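## Task

Move the banana and the orange out of the pan and into the bag so both sit wholly between the bag's two layers. At the end every other item, the white ball included, must still be in the pan. The loaded part of the bag must rest on the table, and only a corner of the bag may lie on an arm's base. No part of the bag may be inside the pan or hang more than a finger's width beyond the table edge.

## Robot and tools

ROBOT. Two arms, left_arm and right_arm, each with six joints and a two-finger gripper. Joint order everywhere: waist, shoulder, elbow, wrist pitch, wrist yaw, wrist roll. Stated ranges in rad: waist -2.618 to 3.054, shoulder 0.000 to 3.142, elbow 0.000 to 3.142, wrist pitch -1.571 to 1.571, wrist yaw -1.571 to 1.571, wrist roll -2.094 to 2.094. Real ends may differ by up to 0.059 rad.

FRAMES. Scene frame: origin at table-top height, halfway between the nominal bases; +x points out over the table, +z up, left_arm on the +y side (arm names do not match image sides). Calibrated bases in the scene frame: left_arm (-0.019, +0.343, +0.033) m, quat_wxyz (+1.000, 0, 0, -0.008); right_arm (-0.046, -0.254, +0.023) m, quat_wxyz (+1.000, 0, 0, +0.016). Each gripper's end_effector_position (m) and end_effector_quat_wxyz are given in that arm's own base frame and can be off by a few cm, more when stretched. Fixed cameras and the table use the scene frame. The gripper's fingers point along its +z and close along its y; the reported point sits between the pads, about 1 cm behind the tips.

ROW LAYOUT. One row is 14 numbers, each in [-1, 1], always for both arms: left_arm's six joint values then its opening, then right_arm's six joint values and opening. Joint values are offsets, not poses, measured from the Joint targets as they were when the action (or move) began. Scale: 1.0 equals 2.224 rad for waist, shoulder and elbow, and 8.485 rad for the three wrist joints. Repeating the same offset in a new action moves the joint further. Opening is absolute: +1 fully open, -1 closed; to keep a gripper unchanged, resend its current command (0 means half open, not 'no change').

execute_actions: 'actions' is a list of actions; each action is a list of up to 15 rows, one per 1/30 s step; a short action repeats its final row to fill 15 steps. An action is rejected for both arms if it would push a joint more than 0.059 rad outside its range. 'cameras' picks images by name (["all"], [] or null). Images come back only with an empty actions list or when requested.

move: 'target' is one row or a list of up to 15 rows, same layout; every row's offsets count from the same starting Joint targets. Joints of both arms travel together toward the target, so the hand path curves and does not avoid obstacles. 'speed' in rad/s (0.01 to 12.57, default 0.5) caps the joint with the farthest to go, one value or one per target. 'blend' (rad) rounds corners between listed targets; 0 stops at each. 'opening_speed' (0.2 or more, per second on the -1..+1 scale) ramps the fingers gradually. 'grip_force' per pad in N, 10 to 50, one value or one per arm; it persists, and lower values close slowly. 'blocking': false returns after about 0.5 s while the move runs. Whole move is capped at 10 s. Its extra 'move:' line reports done, off_target (resting over 0.035 rad from target), moving, held or fault, and limits=held if steps were withheld.

wait: 'seconds' 0 to 10, robot holds last command. stop: brakes a running move. zoom_image: 'camera' (cam_head_left, cam_head_right, cam_high, cam_low, cam_left_wrist, cam_right_wrist) and 'region' [x0, y0, x1, y1] in pixels from the top-left, at most 504 by 504, of that camera's newest image (all 896x504). finished_scene: 'scene' is the current scene's number; it ends the scene for good, so call it only once the goal holds without the robot.

RESULTS. Joint positions and Joint velocities: per arm, six joints (rad, rad/s) then finger-pad gap (m; 0.094 fully open). Joint targets: the base your next offsets count from. grip_measured: finger opening on the command scale, up to ~2.5 mm wide when empty, narrower than a squeezed part. Tool commands: current gripper commands. Joint torques: six per arm, include gravity, offsets and noise; joints 1 to 3 wrap at ±28 N m. 'joint sent to its limit' means a joint was clipped at its end; 'joint command not followed' means the clearance check altered targets. MOTOR HOT appears near 75 °C; an OVER-TEMPERATURE FAULT at 90 °C folds that arm away for the rest of the scene.

MOTION NOTES. Joint speed is limited and targets cannot lead the measured angle by more than 0.339 rad (big joints) or 2.2 rad (wrist); targets that would put the hand over 200 mm from where it is get scaled back. Friction and weight can leave joints short. To end a push, command targets back past the measured positions.

AVOID. Objects leaving the table, dropping or releasing moving items, fast impacts, hard pushes on fixed or heavy things, and any contact or pinch between the two arms. Close slowly with low force on soft food. Don't hold loads or stretch arms for long, which heats motors. Objects may occasionally be nudged by outside pushes.

Each tool is called after "Emit:" by a JSON object that holds its "method" and its "body".

## Session

Emit:
{"method": "execute_actions", "body": {"actions": []}}

Emit:
{"method": "zoom_image", "body": {"camera": "cam_high", "region": [320, 0, 600, 330]}}

Emit:
{"method": "zoom_image", "body": {"camera": "cam_head_left", "region": [130, 160, 480, 450]}}

Scene clock: 0.00 s.
left_arm: end_effector_position=(+0.3846, +0.0612, +0.0917) grip_measured=+1.000 end_effector_quat_wxyz=(+0.561, -0.128, +0.814, +0.083) | right_arm: end_effector_position=(+0.3920, -0.0260, +0.0787) grip_measured=+1.000 end_effector_quat_wxyz=(+0.546, +0.066, +0.829, -0.098)
Joint positions: left_arm=[0.056 1.503 0.373 0.754 -0.23 -0.099 0.094] | right_arm=[0.062 1.565 0.395 0.757 0.292 0.028 0.094]
Joint velocities: within noise
Joint torques (N m): no reading
Heat: left arm: 25 °C; right arm: 30 °C.
Joint targets: left_arm=[0.056 1.499 0.378 0.749 -0.230 -0.099] | right_arm=[0.062 1.556 0.405 0.770 0.293 0.028]
Tool commands: left_gripper/opening=+1.0 right_gripper/opening=+1.0

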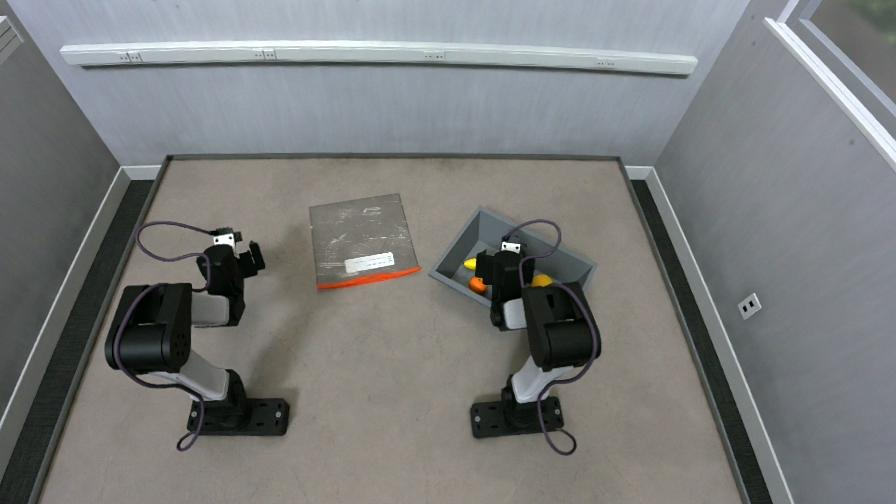

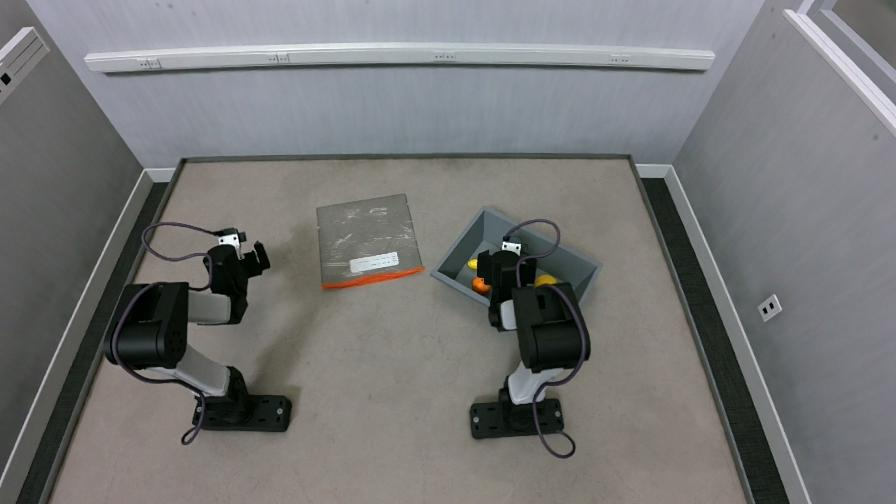

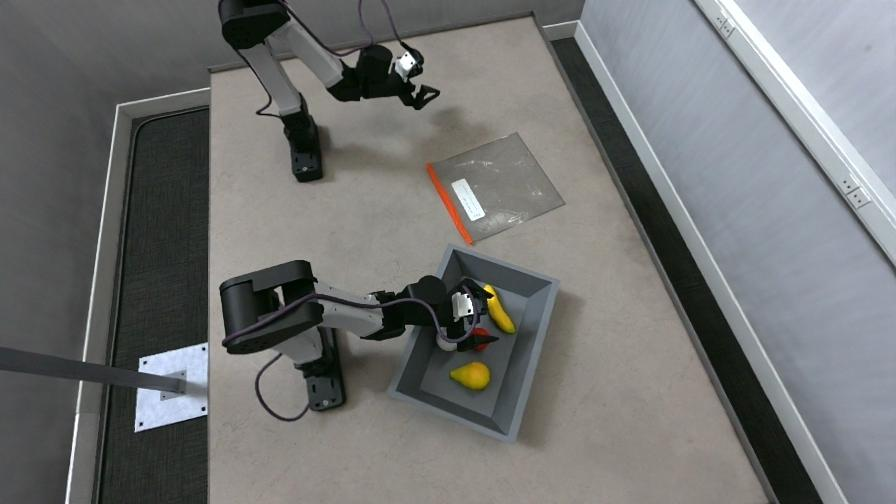

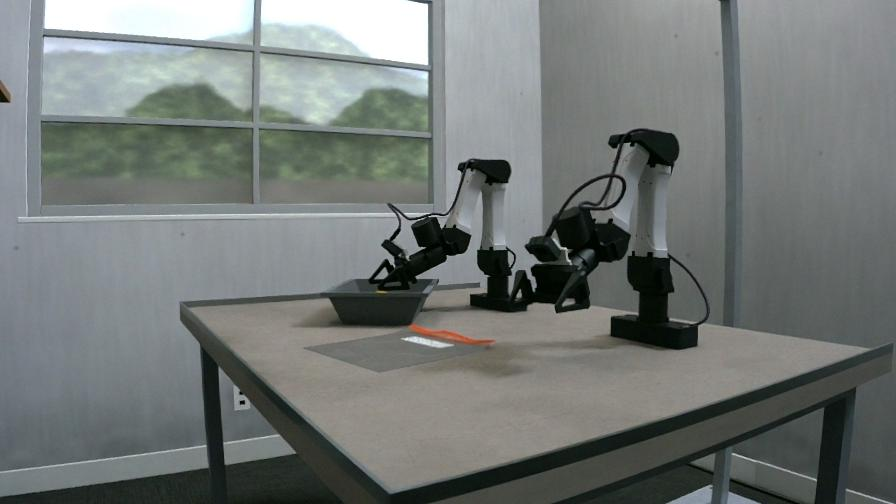

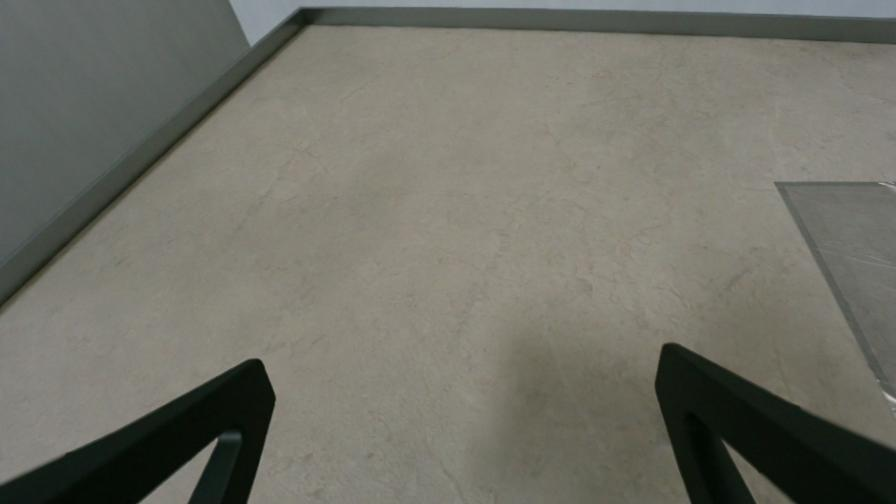

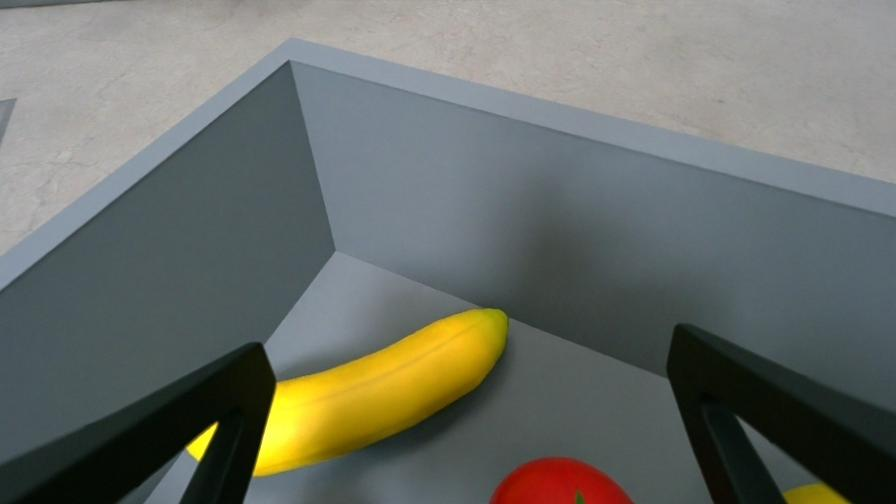

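Scaled by 1.527 from the camera's 896x504 image, which has a finer 1280x720 frame.

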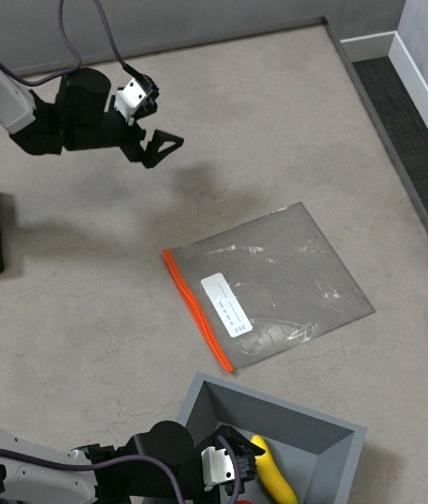

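Scaled by 1.440 from the camera's 896x504 image, which has a finer 1280x720 frame.

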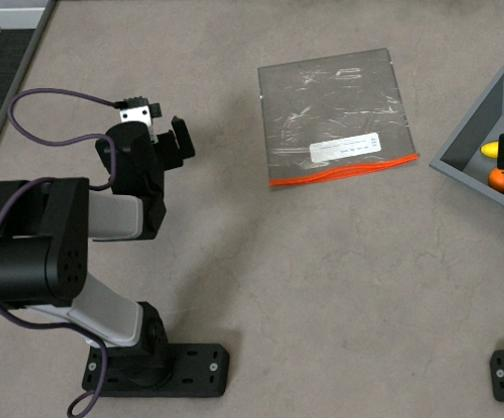

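Emit:
{"method": "move", "body": {"target": [-0.2066,0.058,0.2891,-0.1484,0.092,0.1085,0.2,-0.0279,-0.071,0.4649,-0.2601,-0.0345,-0.0033,1], "speed": 0.8, "cameras": ["cam_left_wrist","cam_right_wrist","cam_high"]}}

Scene clock: 5.53 s.
left_arm: end_effector_position=(+0.3024, -0.2241, +0.0857) grip_measured=+0.202 end_effector_quat_wxyz=(+0.269, +0.584, +0.738, -0.207) | right_arm: end_effector_position=(+0.2584, +0.0001, +0.1878) grip_measured=+1.000 end_effector_quat_wxyz=(+0.067, +0.000, +0.998, -0.005)
Joint positions: left_arm=[-0.4 1.611 1 -0.496 0.535 0.81 0.056] | right_arm=[0.007 1.418 1.414 -1.432 0.01 0.008 0.094]
Joint torques (N m): left_arm=[-0.1 -5.59 9.51 1.16 0.47 0.04] | right_arm=[-0.66 -6.53 8.5 0.55 -0.11 -0.04]
Heat: left arm: 26 °C; right arm: 31 °C.
Joint targets: left_arm=[-0.404 1.628 1.021 -0.510 0.551 0.821] | right_arm=[0.000 1.398 1.439 -1.437 0.001 0.000]
move: done
Images, in order (width x height): cam_high 896x504, cam_left_wrist 896x504, cam_right_wrist 896x504.

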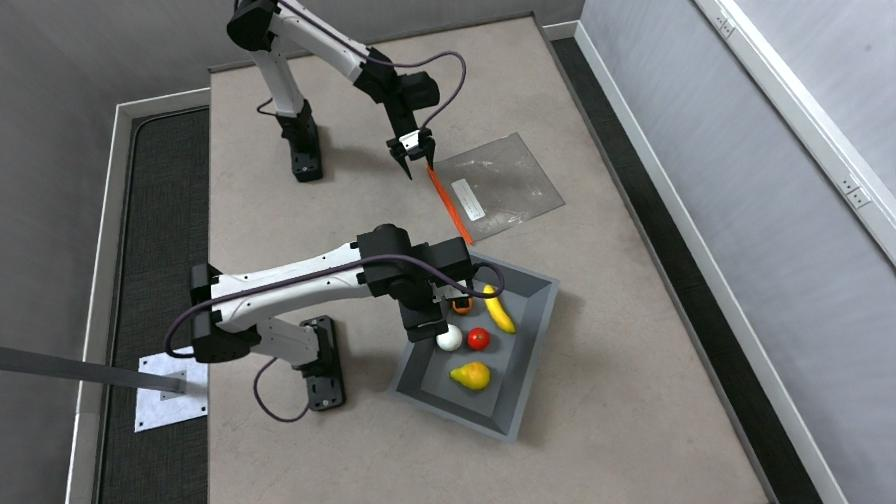

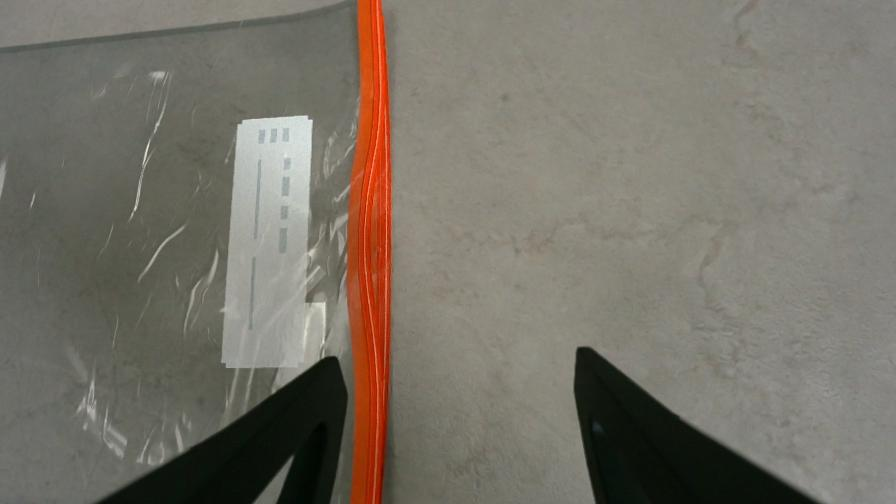

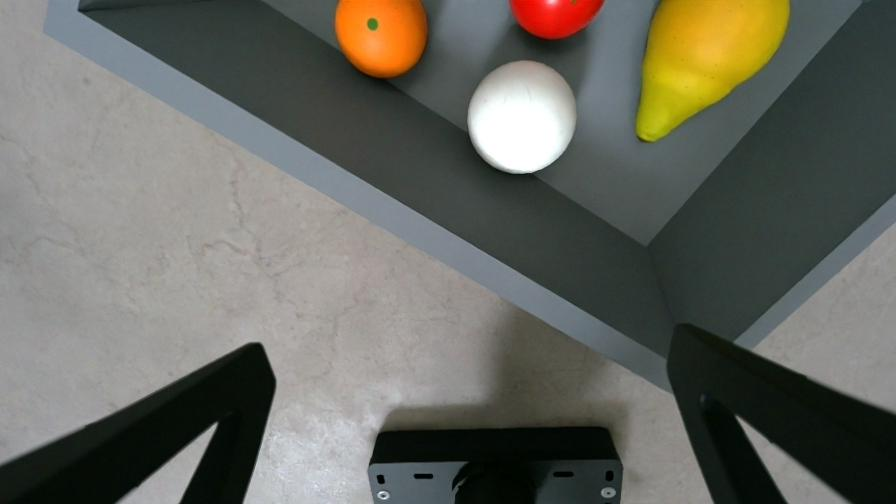

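Emit:
{"method": "zoom_image", "body": {"camera": "cam_left_wrist", "region": [250, 100, 502, 504]}}

Scaled by 1.248 from the camera's 896x504 image, which has a finer 1280x720 frame.

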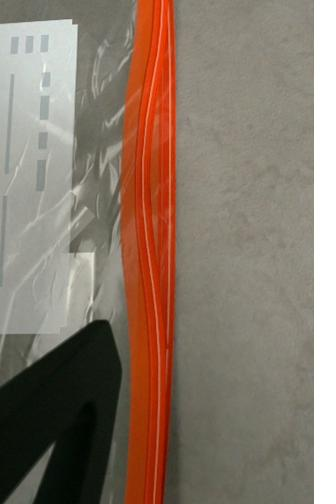

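Emit:
{"method": "move", "body": {"target": [-0.0265,0.1533,0.0639,0.0134,-0.0199,-0.0062,-0.7,0,0,0,0,0,0,1], "speed": 0.4, "cameras": ["cam_left_wrist"]}}

Emit:
{"method": "zoom_image", "body": {"camera": "cam_left_wrist", "region": [250, 100, 654, 504]}}

Scene clock: 9.10 s.
left_arm: end_effector_position=(+0.3401, -0.2423, +0.0014) grip_measured=-0.698 end_effector_quat_wxyz=(+0.201, +0.588, +0.766, -0.165) | right_arm: end_effector_position=(+0.2583, +0.0002, +0.1878) grip_measured=+1.000 end_effector_quat_wxyz=(+0.067, +0.000, +0.998, -0.004)
Joint positions: left_arm=[-0.456 1.957 1.143 -0.405 0.4 0.78 0.014] | right_arm=[0.007 1.418 1.414 -1.433 0.01 0.008 0.094]
Joint torques (N m): left_arm=[-0.29 -8.28 8.62 1.22 0.08 -0.13] | right_arm=[-0.68 -6.54 8.51 0.52 -0.11 -0.03]
Heat: left arm: 27 °C; right arm: 31 °C.
Joint targets: left_arm=[-0.463 1.969 1.163 -0.396 0.382 0.769] | right_arm=[0.000 1.398 1.439 -1.437 0.000 0.000]
move: done
Images, in order (width x height): cam_left_wrist 896x504.

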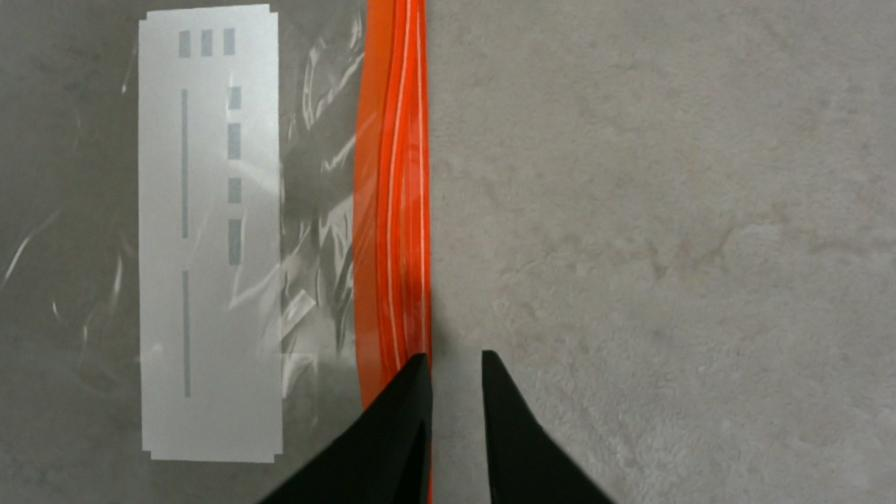

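Scaled by 1.248 from the camera's 896x504 image, which has a finer 1280x720 frame.

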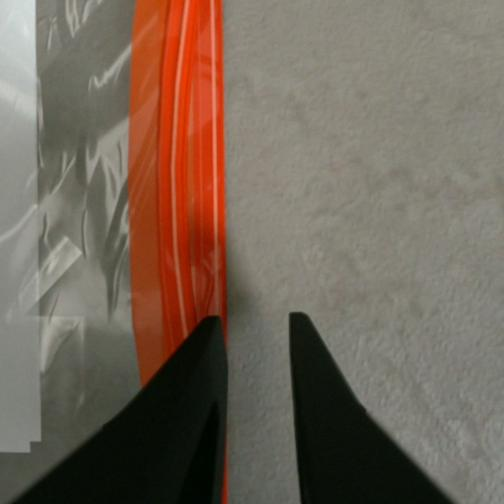

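Emit:
{"method": "move", "body": {"target": [[0.0024,0.0255,0.038,-0.0037,0.0002,0.0002,-0.7,0,0,0,0,0,0,1],[0.0024,0.0426,0.0266,0.0038,0.0002,0.0002,-0.7,0,0,0,0,0,0,1]], "speed": 0.2, "blend": [0.01,0], "cameras": ["cam_left_wrist"]}}

Emit:
{"method": "zoom_image", "body": {"camera": "cam_left_wrist", "region": [250, 100, 654, 504]}}

Scene clock: 10.97 s.
left_arm: end_effector_position=(+0.3631, -0.2535, -0.0085) grip_measured=-0.699 end_effector_quat_wxyz=(+0.212, +0.588, +0.763, -0.163) | right_arm: end_effector_position=(+0.2583, +0.0002, +0.1878) grip_measured=+1.000 end_effector_quat_wxyz=(+0.067, +0.000, +0.998, -0.004)
Joint positions: left_arm=[-0.456 2.047 1.225 -0.373 0.4 0.78 0.014] | right_arm=[0.007 1.418 1.414 -1.433 0.01 0.008 0.094]
Joint torques (N m): left_arm=[0.1 -8.72 6.42 1.27 0.12 -0.13] | right_arm=[-0.68 -6.53 8.49 0.52 -0.11 -0.04]
Heat: left arm: 27 °C; right arm: 31 °C.
Joint targets: left_arm=[-0.457 2.064 1.223 -0.364 0.384 0.770] | right_arm=[0.000 1.398 1.439 -1.437 0.000 0.000]
move: done
Images, in order (width x height): cam_left_wrist 896x504.

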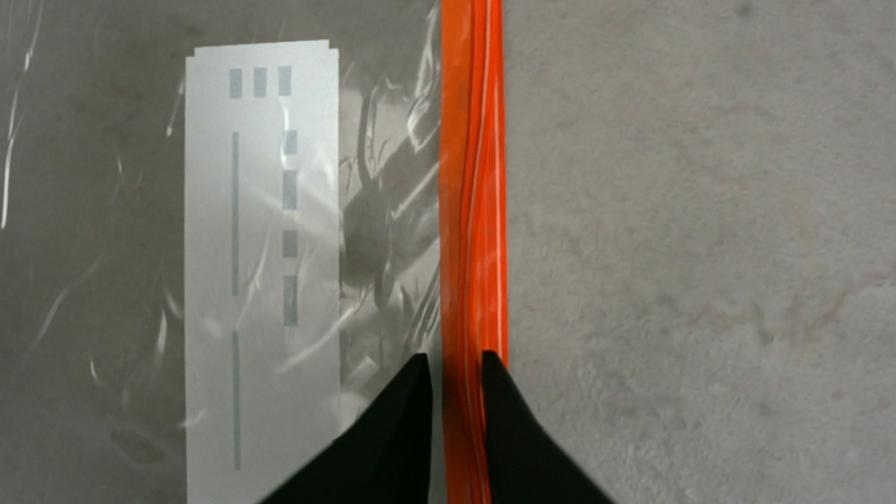

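Scaled by 1.248 from the camera's 896x504 image, which has a finer 1280x720 frame.

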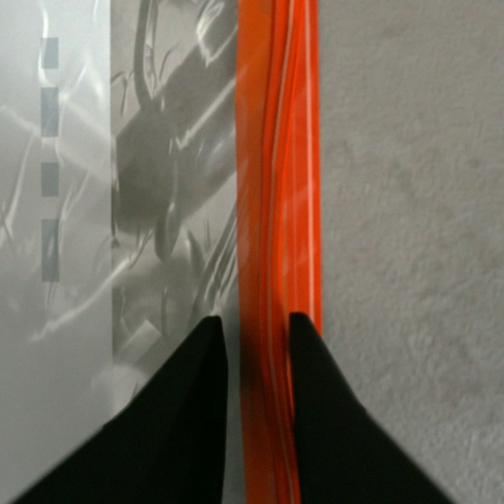

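Emit:
{"method": "move", "body": {"target": [0,0.0114,-0.0076,0.005,0,0,-0.7,0,0,0,0,0,0,1], "speed": 0.1, "cameras": ["cam_left_wrist"]}}

Emit:
{"method": "zoom_image", "body": {"camera": "cam_left_wrist", "region": [250, 100, 654, 504]}}

Scene clock: 12.10 s.
left_arm: end_effector_position=(+0.3678, -0.2558, -0.0126) grip_measured=-0.699 end_effector_quat_wxyz=(+0.222, +0.589, +0.760, -0.161) | right_arm: end_effector_position=(+0.2583, +0.0002, +0.1878) grip_measured=+1.000 end_effector_quat_wxyz=(+0.067, +0.000, +0.998, -0.004)
Joint positions: left_arm=[-0.456 2.061 1.218 -0.331 0.4 0.78 0.014] | right_arm=[0.007 1.418 1.414 -1.433 0.01 0.008 0.094]
Joint torques (N m): left_arm=[0.13 -7.95 5.38 1.32 0.11 -0.14] | right_arm=[-0.68 -6.53 8.49 0.52 -0.11 -0.03]
Heat: left arm: 27 °C; right arm: 32 °C.
Joint targets: left_arm=[-0.457 2.089 1.206 -0.322 0.384 0.770] | right_arm=[0.000 1.398 1.439 -1.437 0.000 0.000]
move: done
Images, in order (width x height): cam_left_wrist 896x504.

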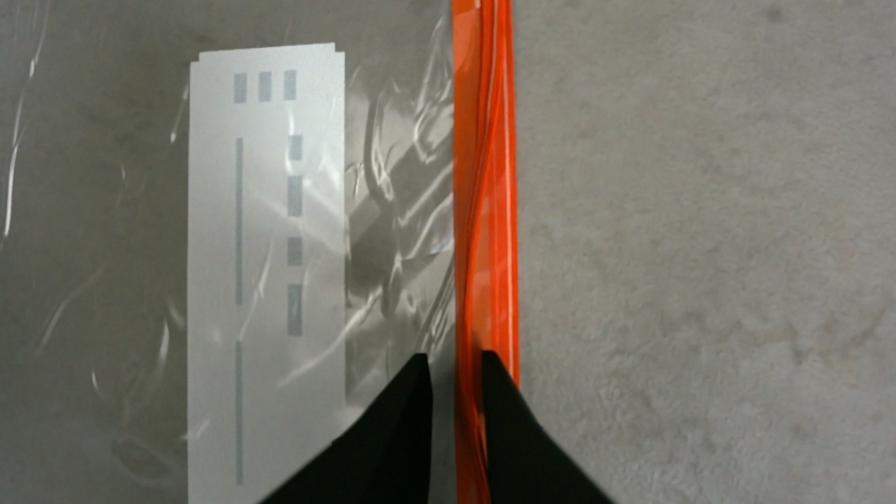

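Scaled by 1.248 from the camera's 896x504 image, which has a finer 1280x720 frame.

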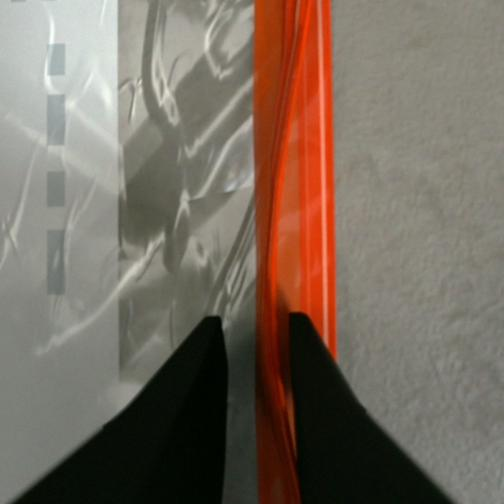

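Emit:
{"method": "execute_actions", "body": {"actions": [], "cameras": ["cam_left_wrist","cam_head_left","cam_high"]}}

Scene clock: 13.50 s.
left_arm: end_effector_position=(+0.3678, -0.2558, -0.0126) grip_measured=-0.699 end_effector_quat_wxyz=(+0.222, +0.589, +0.760, -0.161) | right_arm: end_effector_position=(+0.2583, +0.0002, +0.1878) grip_measured=+1.000 end_effector_quat_wxyz=(+0.067, +0.000, +0.998, -0.004)
Joint positions: left_arm=[-0.456 2.061 1.218 -0.331 0.4 0.78 0.014] | right_arm=[0.007 1.418 1.414 -1.433 0.01 0.008 0.094]
Joint velocities: within noise
Joint torques (N m): left_arm=[0.1 -7.92 5.37 1.33 0.12 -0.13] | right_arm=[-0.66 -6.53 8.47 0.52 -0.1 -0.03]
Heat: left arm: 27 °C; right arm: 32 °C.
Joint targets: left_arm=[-0.457 2.089 1.206 -0.322 0.384 0.770] | right_arm=[0.000 1.398 1.439 -1.437 0.000 0.000]
Tool commands: left_gripper/opening=-0.7 right_gripper/opening=+1.0
Images, in order (width x height): cam_head_left 896x504, cam_high 896x504, cam_left_wrist 896x504.

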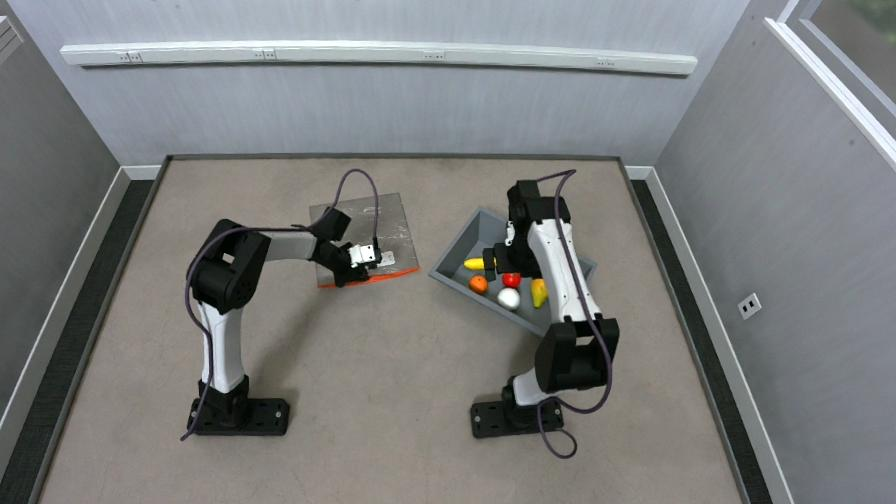

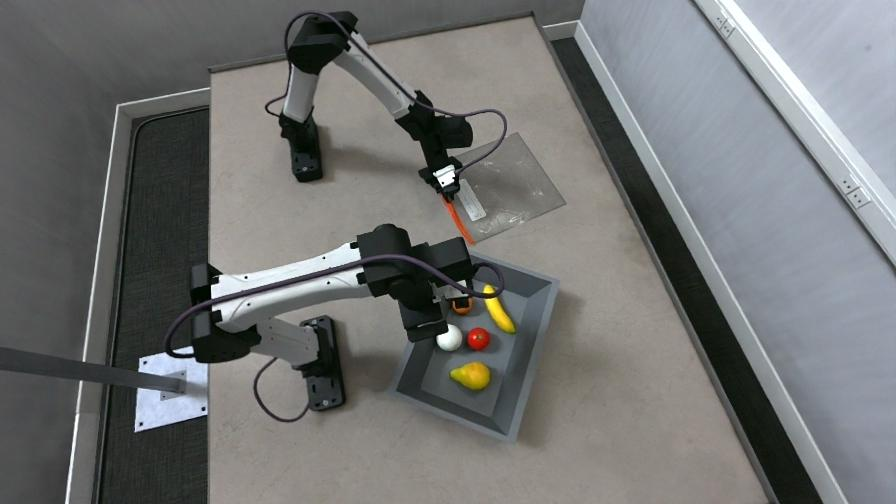

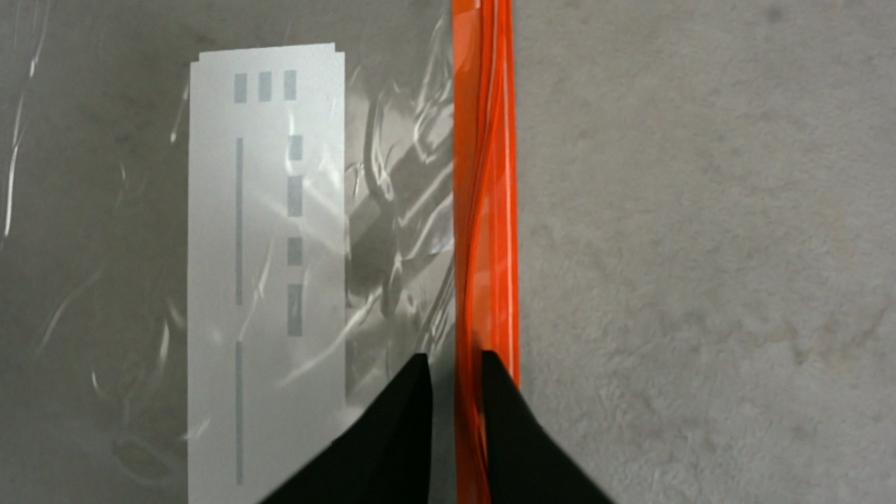

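Emit:
{"method": "move", "body": {"target": [0,0.0114,-0.0076,0.005,0,0,-0.7,0,0,0,0,0,0,1], "speed": 0.2, "cameras": ["cam_left_wrist"]}}

Scene clock: 14.67 s.
left_arm: end_effector_position=(+0.3731, -0.2593, -0.0135) grip_measured=-0.699 end_effector_quat_wxyz=(+0.238, +0.589, +0.755, -0.160) | right_arm: end_effector_position=(+0.2583, +0.0002, +0.1878) grip_measured=+1.000 end_effector_quat_wxyz=(+0.067, +0.000, +0.998, -0.004)
Joint positions: left_arm=[-0.456 2.069 1.21 -0.281 0.405 0.78 0.014] | right_arm=[0.007 1.418 1.414 -1.433 0.01 0.008 0.094]
Joint torques (N m): left_arm=[0.12 -6.61 4.52 1.31 0.08 -0.12] | right_arm=[-0.68 -6.56 8.49 0.52 -0.11 -0.03]
Heat: left arm: 27 °C; right arm: 32 °C.
Joint targets: left_arm=[-0.457 2.114 1.189 -0.279 0.384 0.770] | right_arm=[0.000 1.398 1.439 -1.437 0.000 0.000]
move: off_target (left_arm); left_arm: the shoulder is farthest, 0.046 rad from its target
Images, in order (width x height): cam_left_wrist 896x504.

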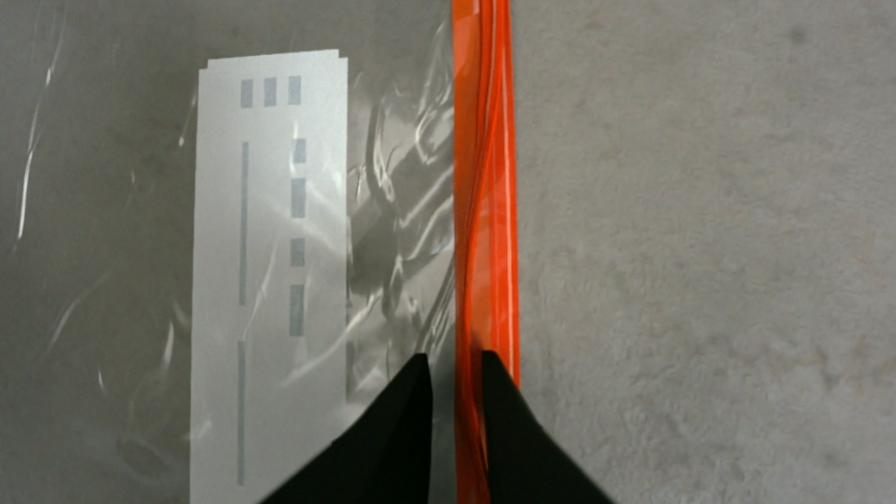

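Emit:
{"method": "move", "body": {"target": [0,0.008,0,0,0,0,-0.7,0,0,0,0,0,0,1], "speed": 0.2, "cameras": ["cam_left_wrist"]}}

Emit:
{"method": "move", "body": {"target": [0,0.006,0,0,0,0,-0.7,0,0,0,0,0,0,1], "speed": 0.2}}

Scene clock: 15.63 s.
left_arm: end_effector_position=(+0.3725, -0.2616, -0.0142) grip_measured=-0.699 end_effector_quat_wxyz=(+0.240, +0.590, +0.753, -0.167) | right_arm: end_effector_position=(+0.2583, +0.0002, +0.1878) grip_measured=+1.000 end_effector_quat_wxyz=(+0.067, +0.000, +0.998, -0.004)
Joint positions: left_arm=[-0.456 2.074 1.21 -0.274 0.419 0.78 0.014] | right_arm=[0.007 1.418 1.414 -1.433 0.01 0.008 0.094]
Joint torques (N m): left_arm=[0.13 -5.65 4.55 1.23 -0.07 -0.14] | right_arm=[-0.7 -6.53 8.49 0.52 -0.11 -0.04]
Heat: left arm: 27 °C; right arm: 32 °C.
Joint targets: left_arm=[-0.457 2.132 1.189 -0.279 0.384 0.770] | right_arm=[0.000 1.398 1.439 -1.437 0.000 0.000]
move: off_target (left_arm); left_arm: the shoulder is farthest, 0.058 rad from its target
Images, in order (width x height): cam_left_wrist 896x504.

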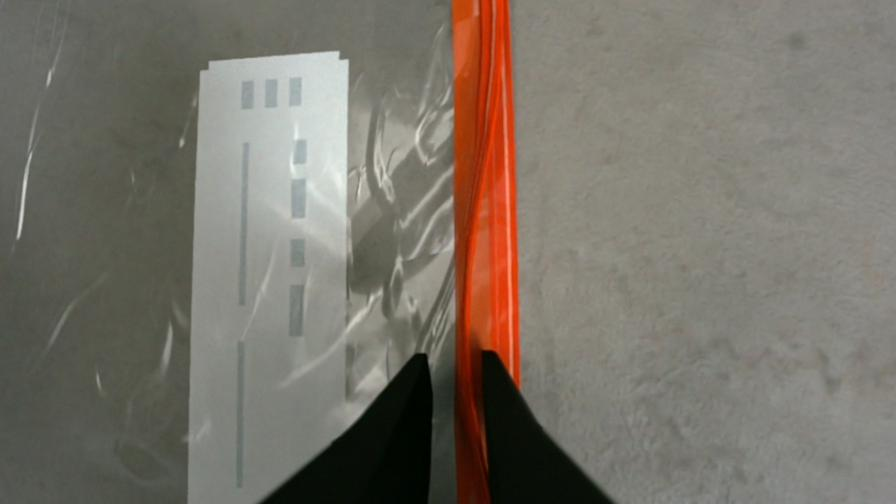

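Scene clock: 16.43 s.
left_arm: end_effector_position=(+0.3734, -0.2629, -0.0146) grip_measured=-0.699 end_effector_quat_wxyz=(+0.243, +0.590, +0.751, -0.168) | right_arm: end_effector_position=(+0.2583, +0.0002, +0.1878) grip_measured=+1.000 end_effector_quat_wxyz=(+0.067, +0.000, +0.998, -0.004)
Joint positions: left_arm=[-0.456 2.078 1.21 -0.264 0.424 0.78 0.014] | right_arm=[0.007 1.418 1.414 -1.433 0.01 0.008 0.094]
Joint torques (N m): left_arm=[0.1 -4.93 4.53 1.14 -0.11 -0.13] | right_arm=[-0.69 -6.56 8.5 0.52 -0.11 -0.03]
Heat: left arm: 27 °C; right arm: 32 °C.
Joint targets: left_arm=[-0.457 2.146 1.189 -0.279 0.384 0.770] | right_arm=[0.000 1.398 1.439 -1.437 0.000 0.000]
move: off_target (left_arm); left_arm: the shoulder is farthest, 0.067 rad from its target

Emit:
{"method": "move", "body": {"target": [0,0,0,0,0,0,-1,0,0,0,0,0,0,1], "speed": 0.2, "opening_speed": 0.3, "grip_force": [40,50], "cameras": ["cam_left_wrist"]}}

Scene clock: 17.83 s.
left_arm: end_effector_position=(+0.3763, -0.2652, -0.0143) grip_measured=-0.984 end_effector_quat_wxyz=(+0.251, +0.590, +0.748, -0.169) | right_arm: end_effector_position=(+0.2583, +0.0002, +0.1878) grip_measured=+1.000 end_effector_quat_wxyz=(+0.067, +0.000, +0.998, -0.004)
Joint positions: left_arm=[-0.456 2.083 1.21 -0.243 0.429 0.78 0.001] | right_arm=[0.007 1.418 1.414 -1.433 0.01 0.008 0.094]
Joint torques (N m): left_arm=[0.14 -5.41 4.57 0.93 -0.14 -0.12] | right_arm=[-0.69 -6.52 8.5 0.52 -0.11 -0.04]
Heat: left arm: 27 °C; right arm: 32 °C.
Joint targets: left_arm=[-0.457 2.146 1.189 -0.279 0.384 0.771] | right_arm=[0.000 1.398 1.439 -1.437 0.000 0.000]
grip_force (N): 40, 50
move: off_target (left_arm); left_arm: the shoulder is farthest, 0.063 rad from its target
Images, in order (width x height): cam_left_wrist 896x504.

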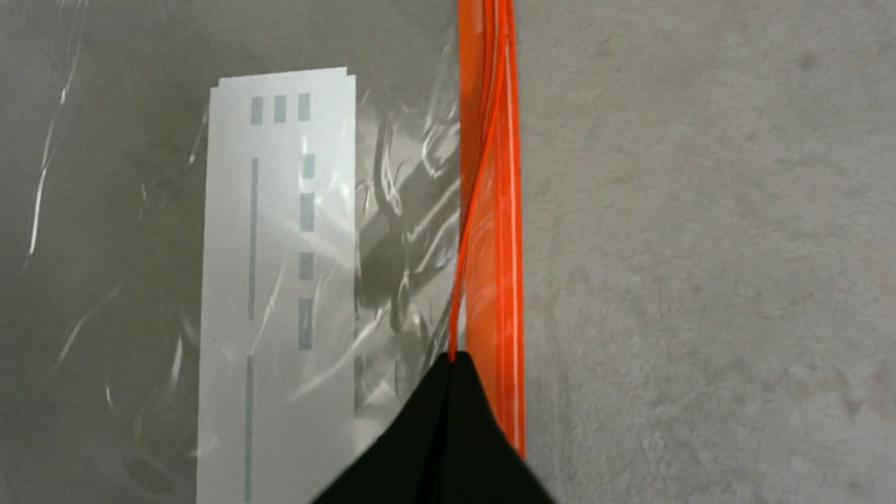

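Emit:
{"method": "move", "body": {"target": [0.0328,-0.1279,-0.0253,-0.0023,0.0253,-0.0024,-1,0,0,0,0,0,0,1], "speed": 0.15, "cameras": ["cam_left_wrist","cam_low","cam_right_wrist"]}}

Scene clock: 21.10 s.
left_arm: end_effector_position=(+0.3670, -0.2547, +0.0542) grip_measured=-0.984 end_effector_quat_wxyz=(+0.302, +0.567, +0.733, -0.224) | right_arm: end_effector_position=(+0.2583, +0.0002, +0.1878) grip_measured=+1.000 end_effector_quat_wxyz=(+0.067, +0.000, +0.998, -0.004)
Joint positions: left_arm=[-0.391 1.889 1.144 -0.285 0.581 0.761 0.001] | right_arm=[0.007 1.418 1.414 -1.433 0.01 0.008 0.094]
Joint torques (N m): left_arm=[0.7 -11.22 6.04 1.31 0.49 -0.16] | right_arm=[-0.7 -6.54 8.5 0.53 -0.11 -0.04]
Heat: left arm: 27 °C; right arm: 33 °C.
Joint targets: left_arm=[-0.385 1.861 1.133 -0.299 0.598 0.750] | right_arm=[0.000 1.398 1.439 -1.437 0.000 0.000]
grip_force (N): 40, 50
move: done
Images, in order (width x height): cam_low 896x504, cam_left_wrist 896x504, cam_right_wrist 896x504.

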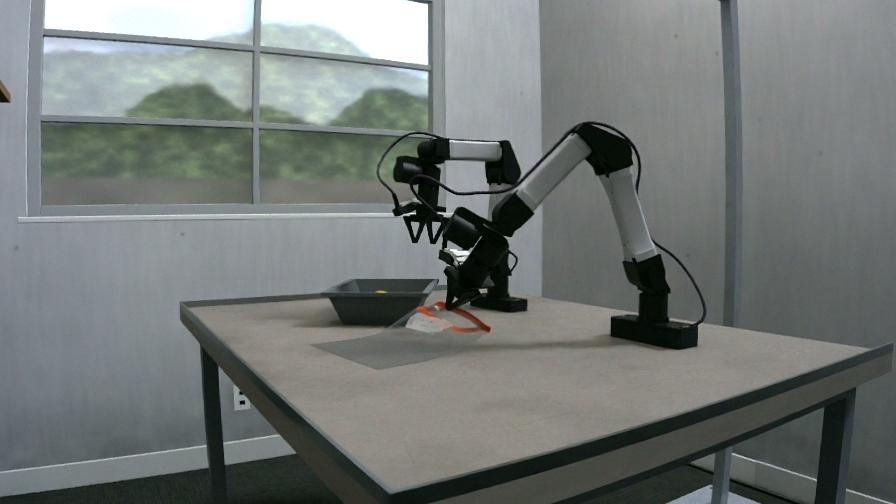

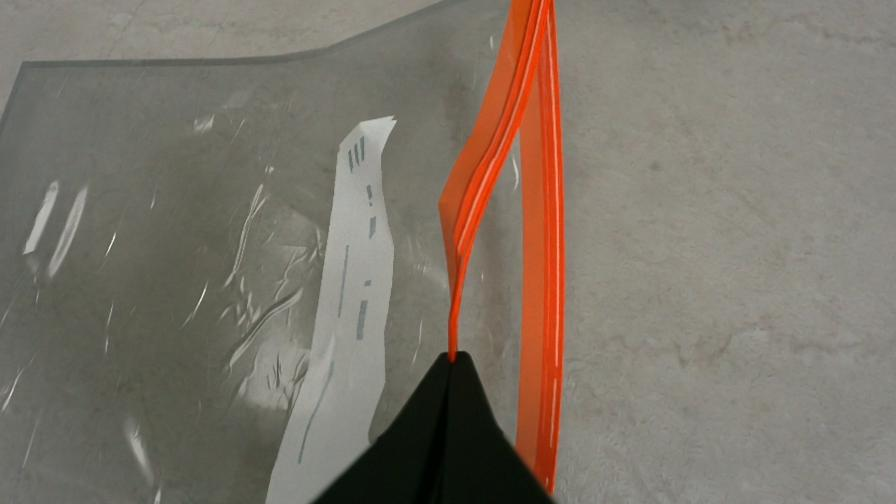

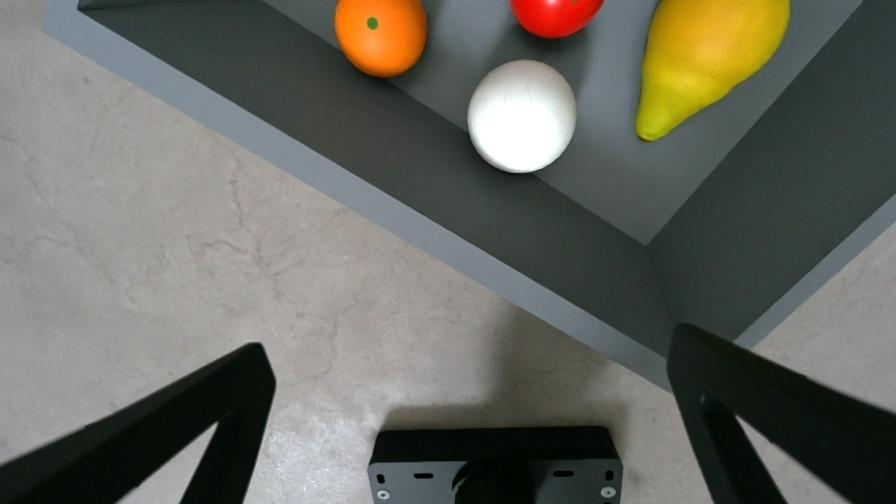

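Emit:
{"method": "move", "body": {"target": [0,0,0,0,0,0,-1,0.0715,0.1591,-0.006,0.0382,0.0135,0.0839,0.49], "speed": 0.5, "cameras": ["cam_right_wrist"]}}

Scene clock: 39.47 s.
left_arm: end_effector_position=(+0.3668, -0.2547, +0.0542) grip_measured=-0.984 end_effector_quat_wxyz=(+0.302, +0.567, +0.732, -0.225) | right_arm: end_effector_position=(+0.3441, +0.0350, +0.1056) grip_measured=+0.491 end_effector_quat_wxyz=(+0.074, +0.274, +0.959, -0.023)
Joint positions: left_arm=[-0.391 1.889 1.144 -0.286 0.582 0.761 0.001] | right_arm=[0.153 1.744 1.414 -1.125 0.104 0.703 0.07]
Joint torques (N m): left_arm=[0.7 -11.28 6.02 1.3 0.48 -0.14] | right_arm=[0.55 -7.06 7.32 0.63 0.17 0.13]
Heat: left arm: 33 °C; right arm: 34 °C.
Joint targets: left_arm=[-0.385 1.861 1.133 -0.299 0.599 0.750] | right_arm=[0.159 1.751 1.425 -1.112 0.115 0.712]
grip_force (N): 40, 50
move: done
Images, in order (width x height): cam_right_wrist 896x504.

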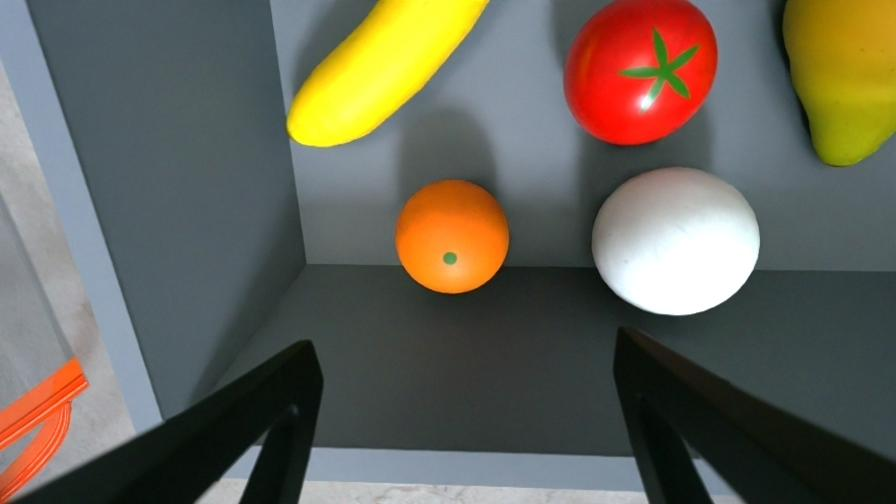

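Emit:
{"method": "move", "body": {"target": [0,0,0,0,0,0,-1,0,0.0532,-0.1336,0.0489,0,0,0.49], "speed": 0.35, "cameras": ["cam_right_wrist"]}}

Emit:
{"method": "move", "body": {"target": [0,0,0,0,0,0,-1,0,0,0,0,0,0,-0.15], "opening_speed": 0.5, "grip_force": [40,30], "cameras": ["cam_right_wrist"]}}

Scene clock: 42.03 s.
left_arm: end_effector_position=(+0.3668, -0.2547, +0.0542) grip_measured=-0.984 end_effector_quat_wxyz=(+0.302, +0.567, +0.732, -0.225) | right_arm: end_effector_position=(+0.3483, +0.0355, +0.0024) grip_measured=+0.491 end_effector_quat_wxyz=(+0.080, +0.274, +0.958, -0.021)
Joint positions: left_arm=[-0.391 1.889 1.144 -0.286 0.582 0.761 0.001] | right_arm=[0.153 1.861 1.129 -0.71 0.104 0.704 0.07]
Joint torques (N m): left_arm=[0.72 -11.26 6 1.3 0.5 -0.16] | right_arm=[0.57 -7.36 5.56 0.64 0.17 0.13]
Heat: left arm: 34 °C; right arm: 34 °C.
Joint targets: left_arm=[-0.385 1.861 1.133 -0.299 0.599 0.750] | right_arm=[0.159 1.870 1.128 -0.698 0.115 0.712]
grip_force (N): 40, 50
move: done
Images, in order (width x height): cam_right_wrist 896x504.

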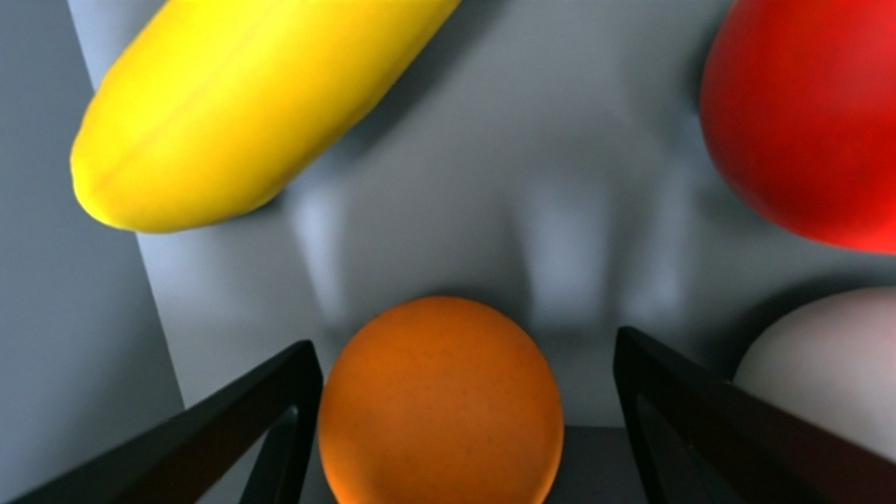

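Scene clock: 44.00 s.
left_arm: end_effector_position=(+0.3668, -0.2547, +0.0542) grip_measured=-0.984 end_effector_quat_wxyz=(+0.302, +0.567, +0.732, -0.225) | right_arm: end_effector_position=(+0.3485, +0.0356, +0.0024) grip_measured=-0.112 end_effector_quat_wxyz=(+0.080, +0.274, +0.958, -0.020)
Joint positions: left_arm=[-0.391 1.889 1.144 -0.286 0.582 0.761 0.001] | right_arm=[0.153 1.861 1.129 -0.71 0.104 0.704 0.042]
Joint torques (N m): left_arm=[0.72 -11.28 6.02 1.31 0.49 -0.15] | right_arm=[0.57 -7.38 5.57 0.65 0.16 0.13]
Heat: left arm: 34 °C; right arm: 34 °C.
Joint targets: left_arm=[-0.385 1.861 1.133 -0.299 0.599 0.750] | right_arm=[0.159 1.870 1.128 -0.697 0.115 0.712]
grip_force (N): 40, 30
move: done
Images, in order (width x height): cam_right_wrist 896x504.

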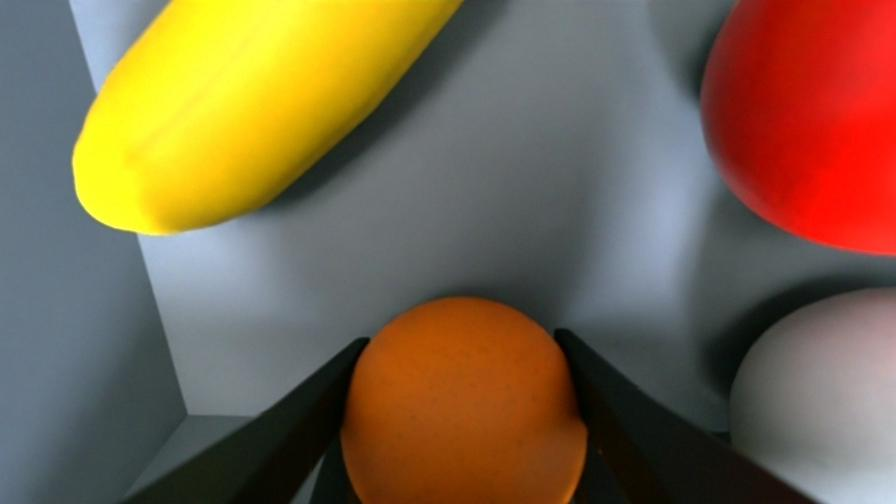

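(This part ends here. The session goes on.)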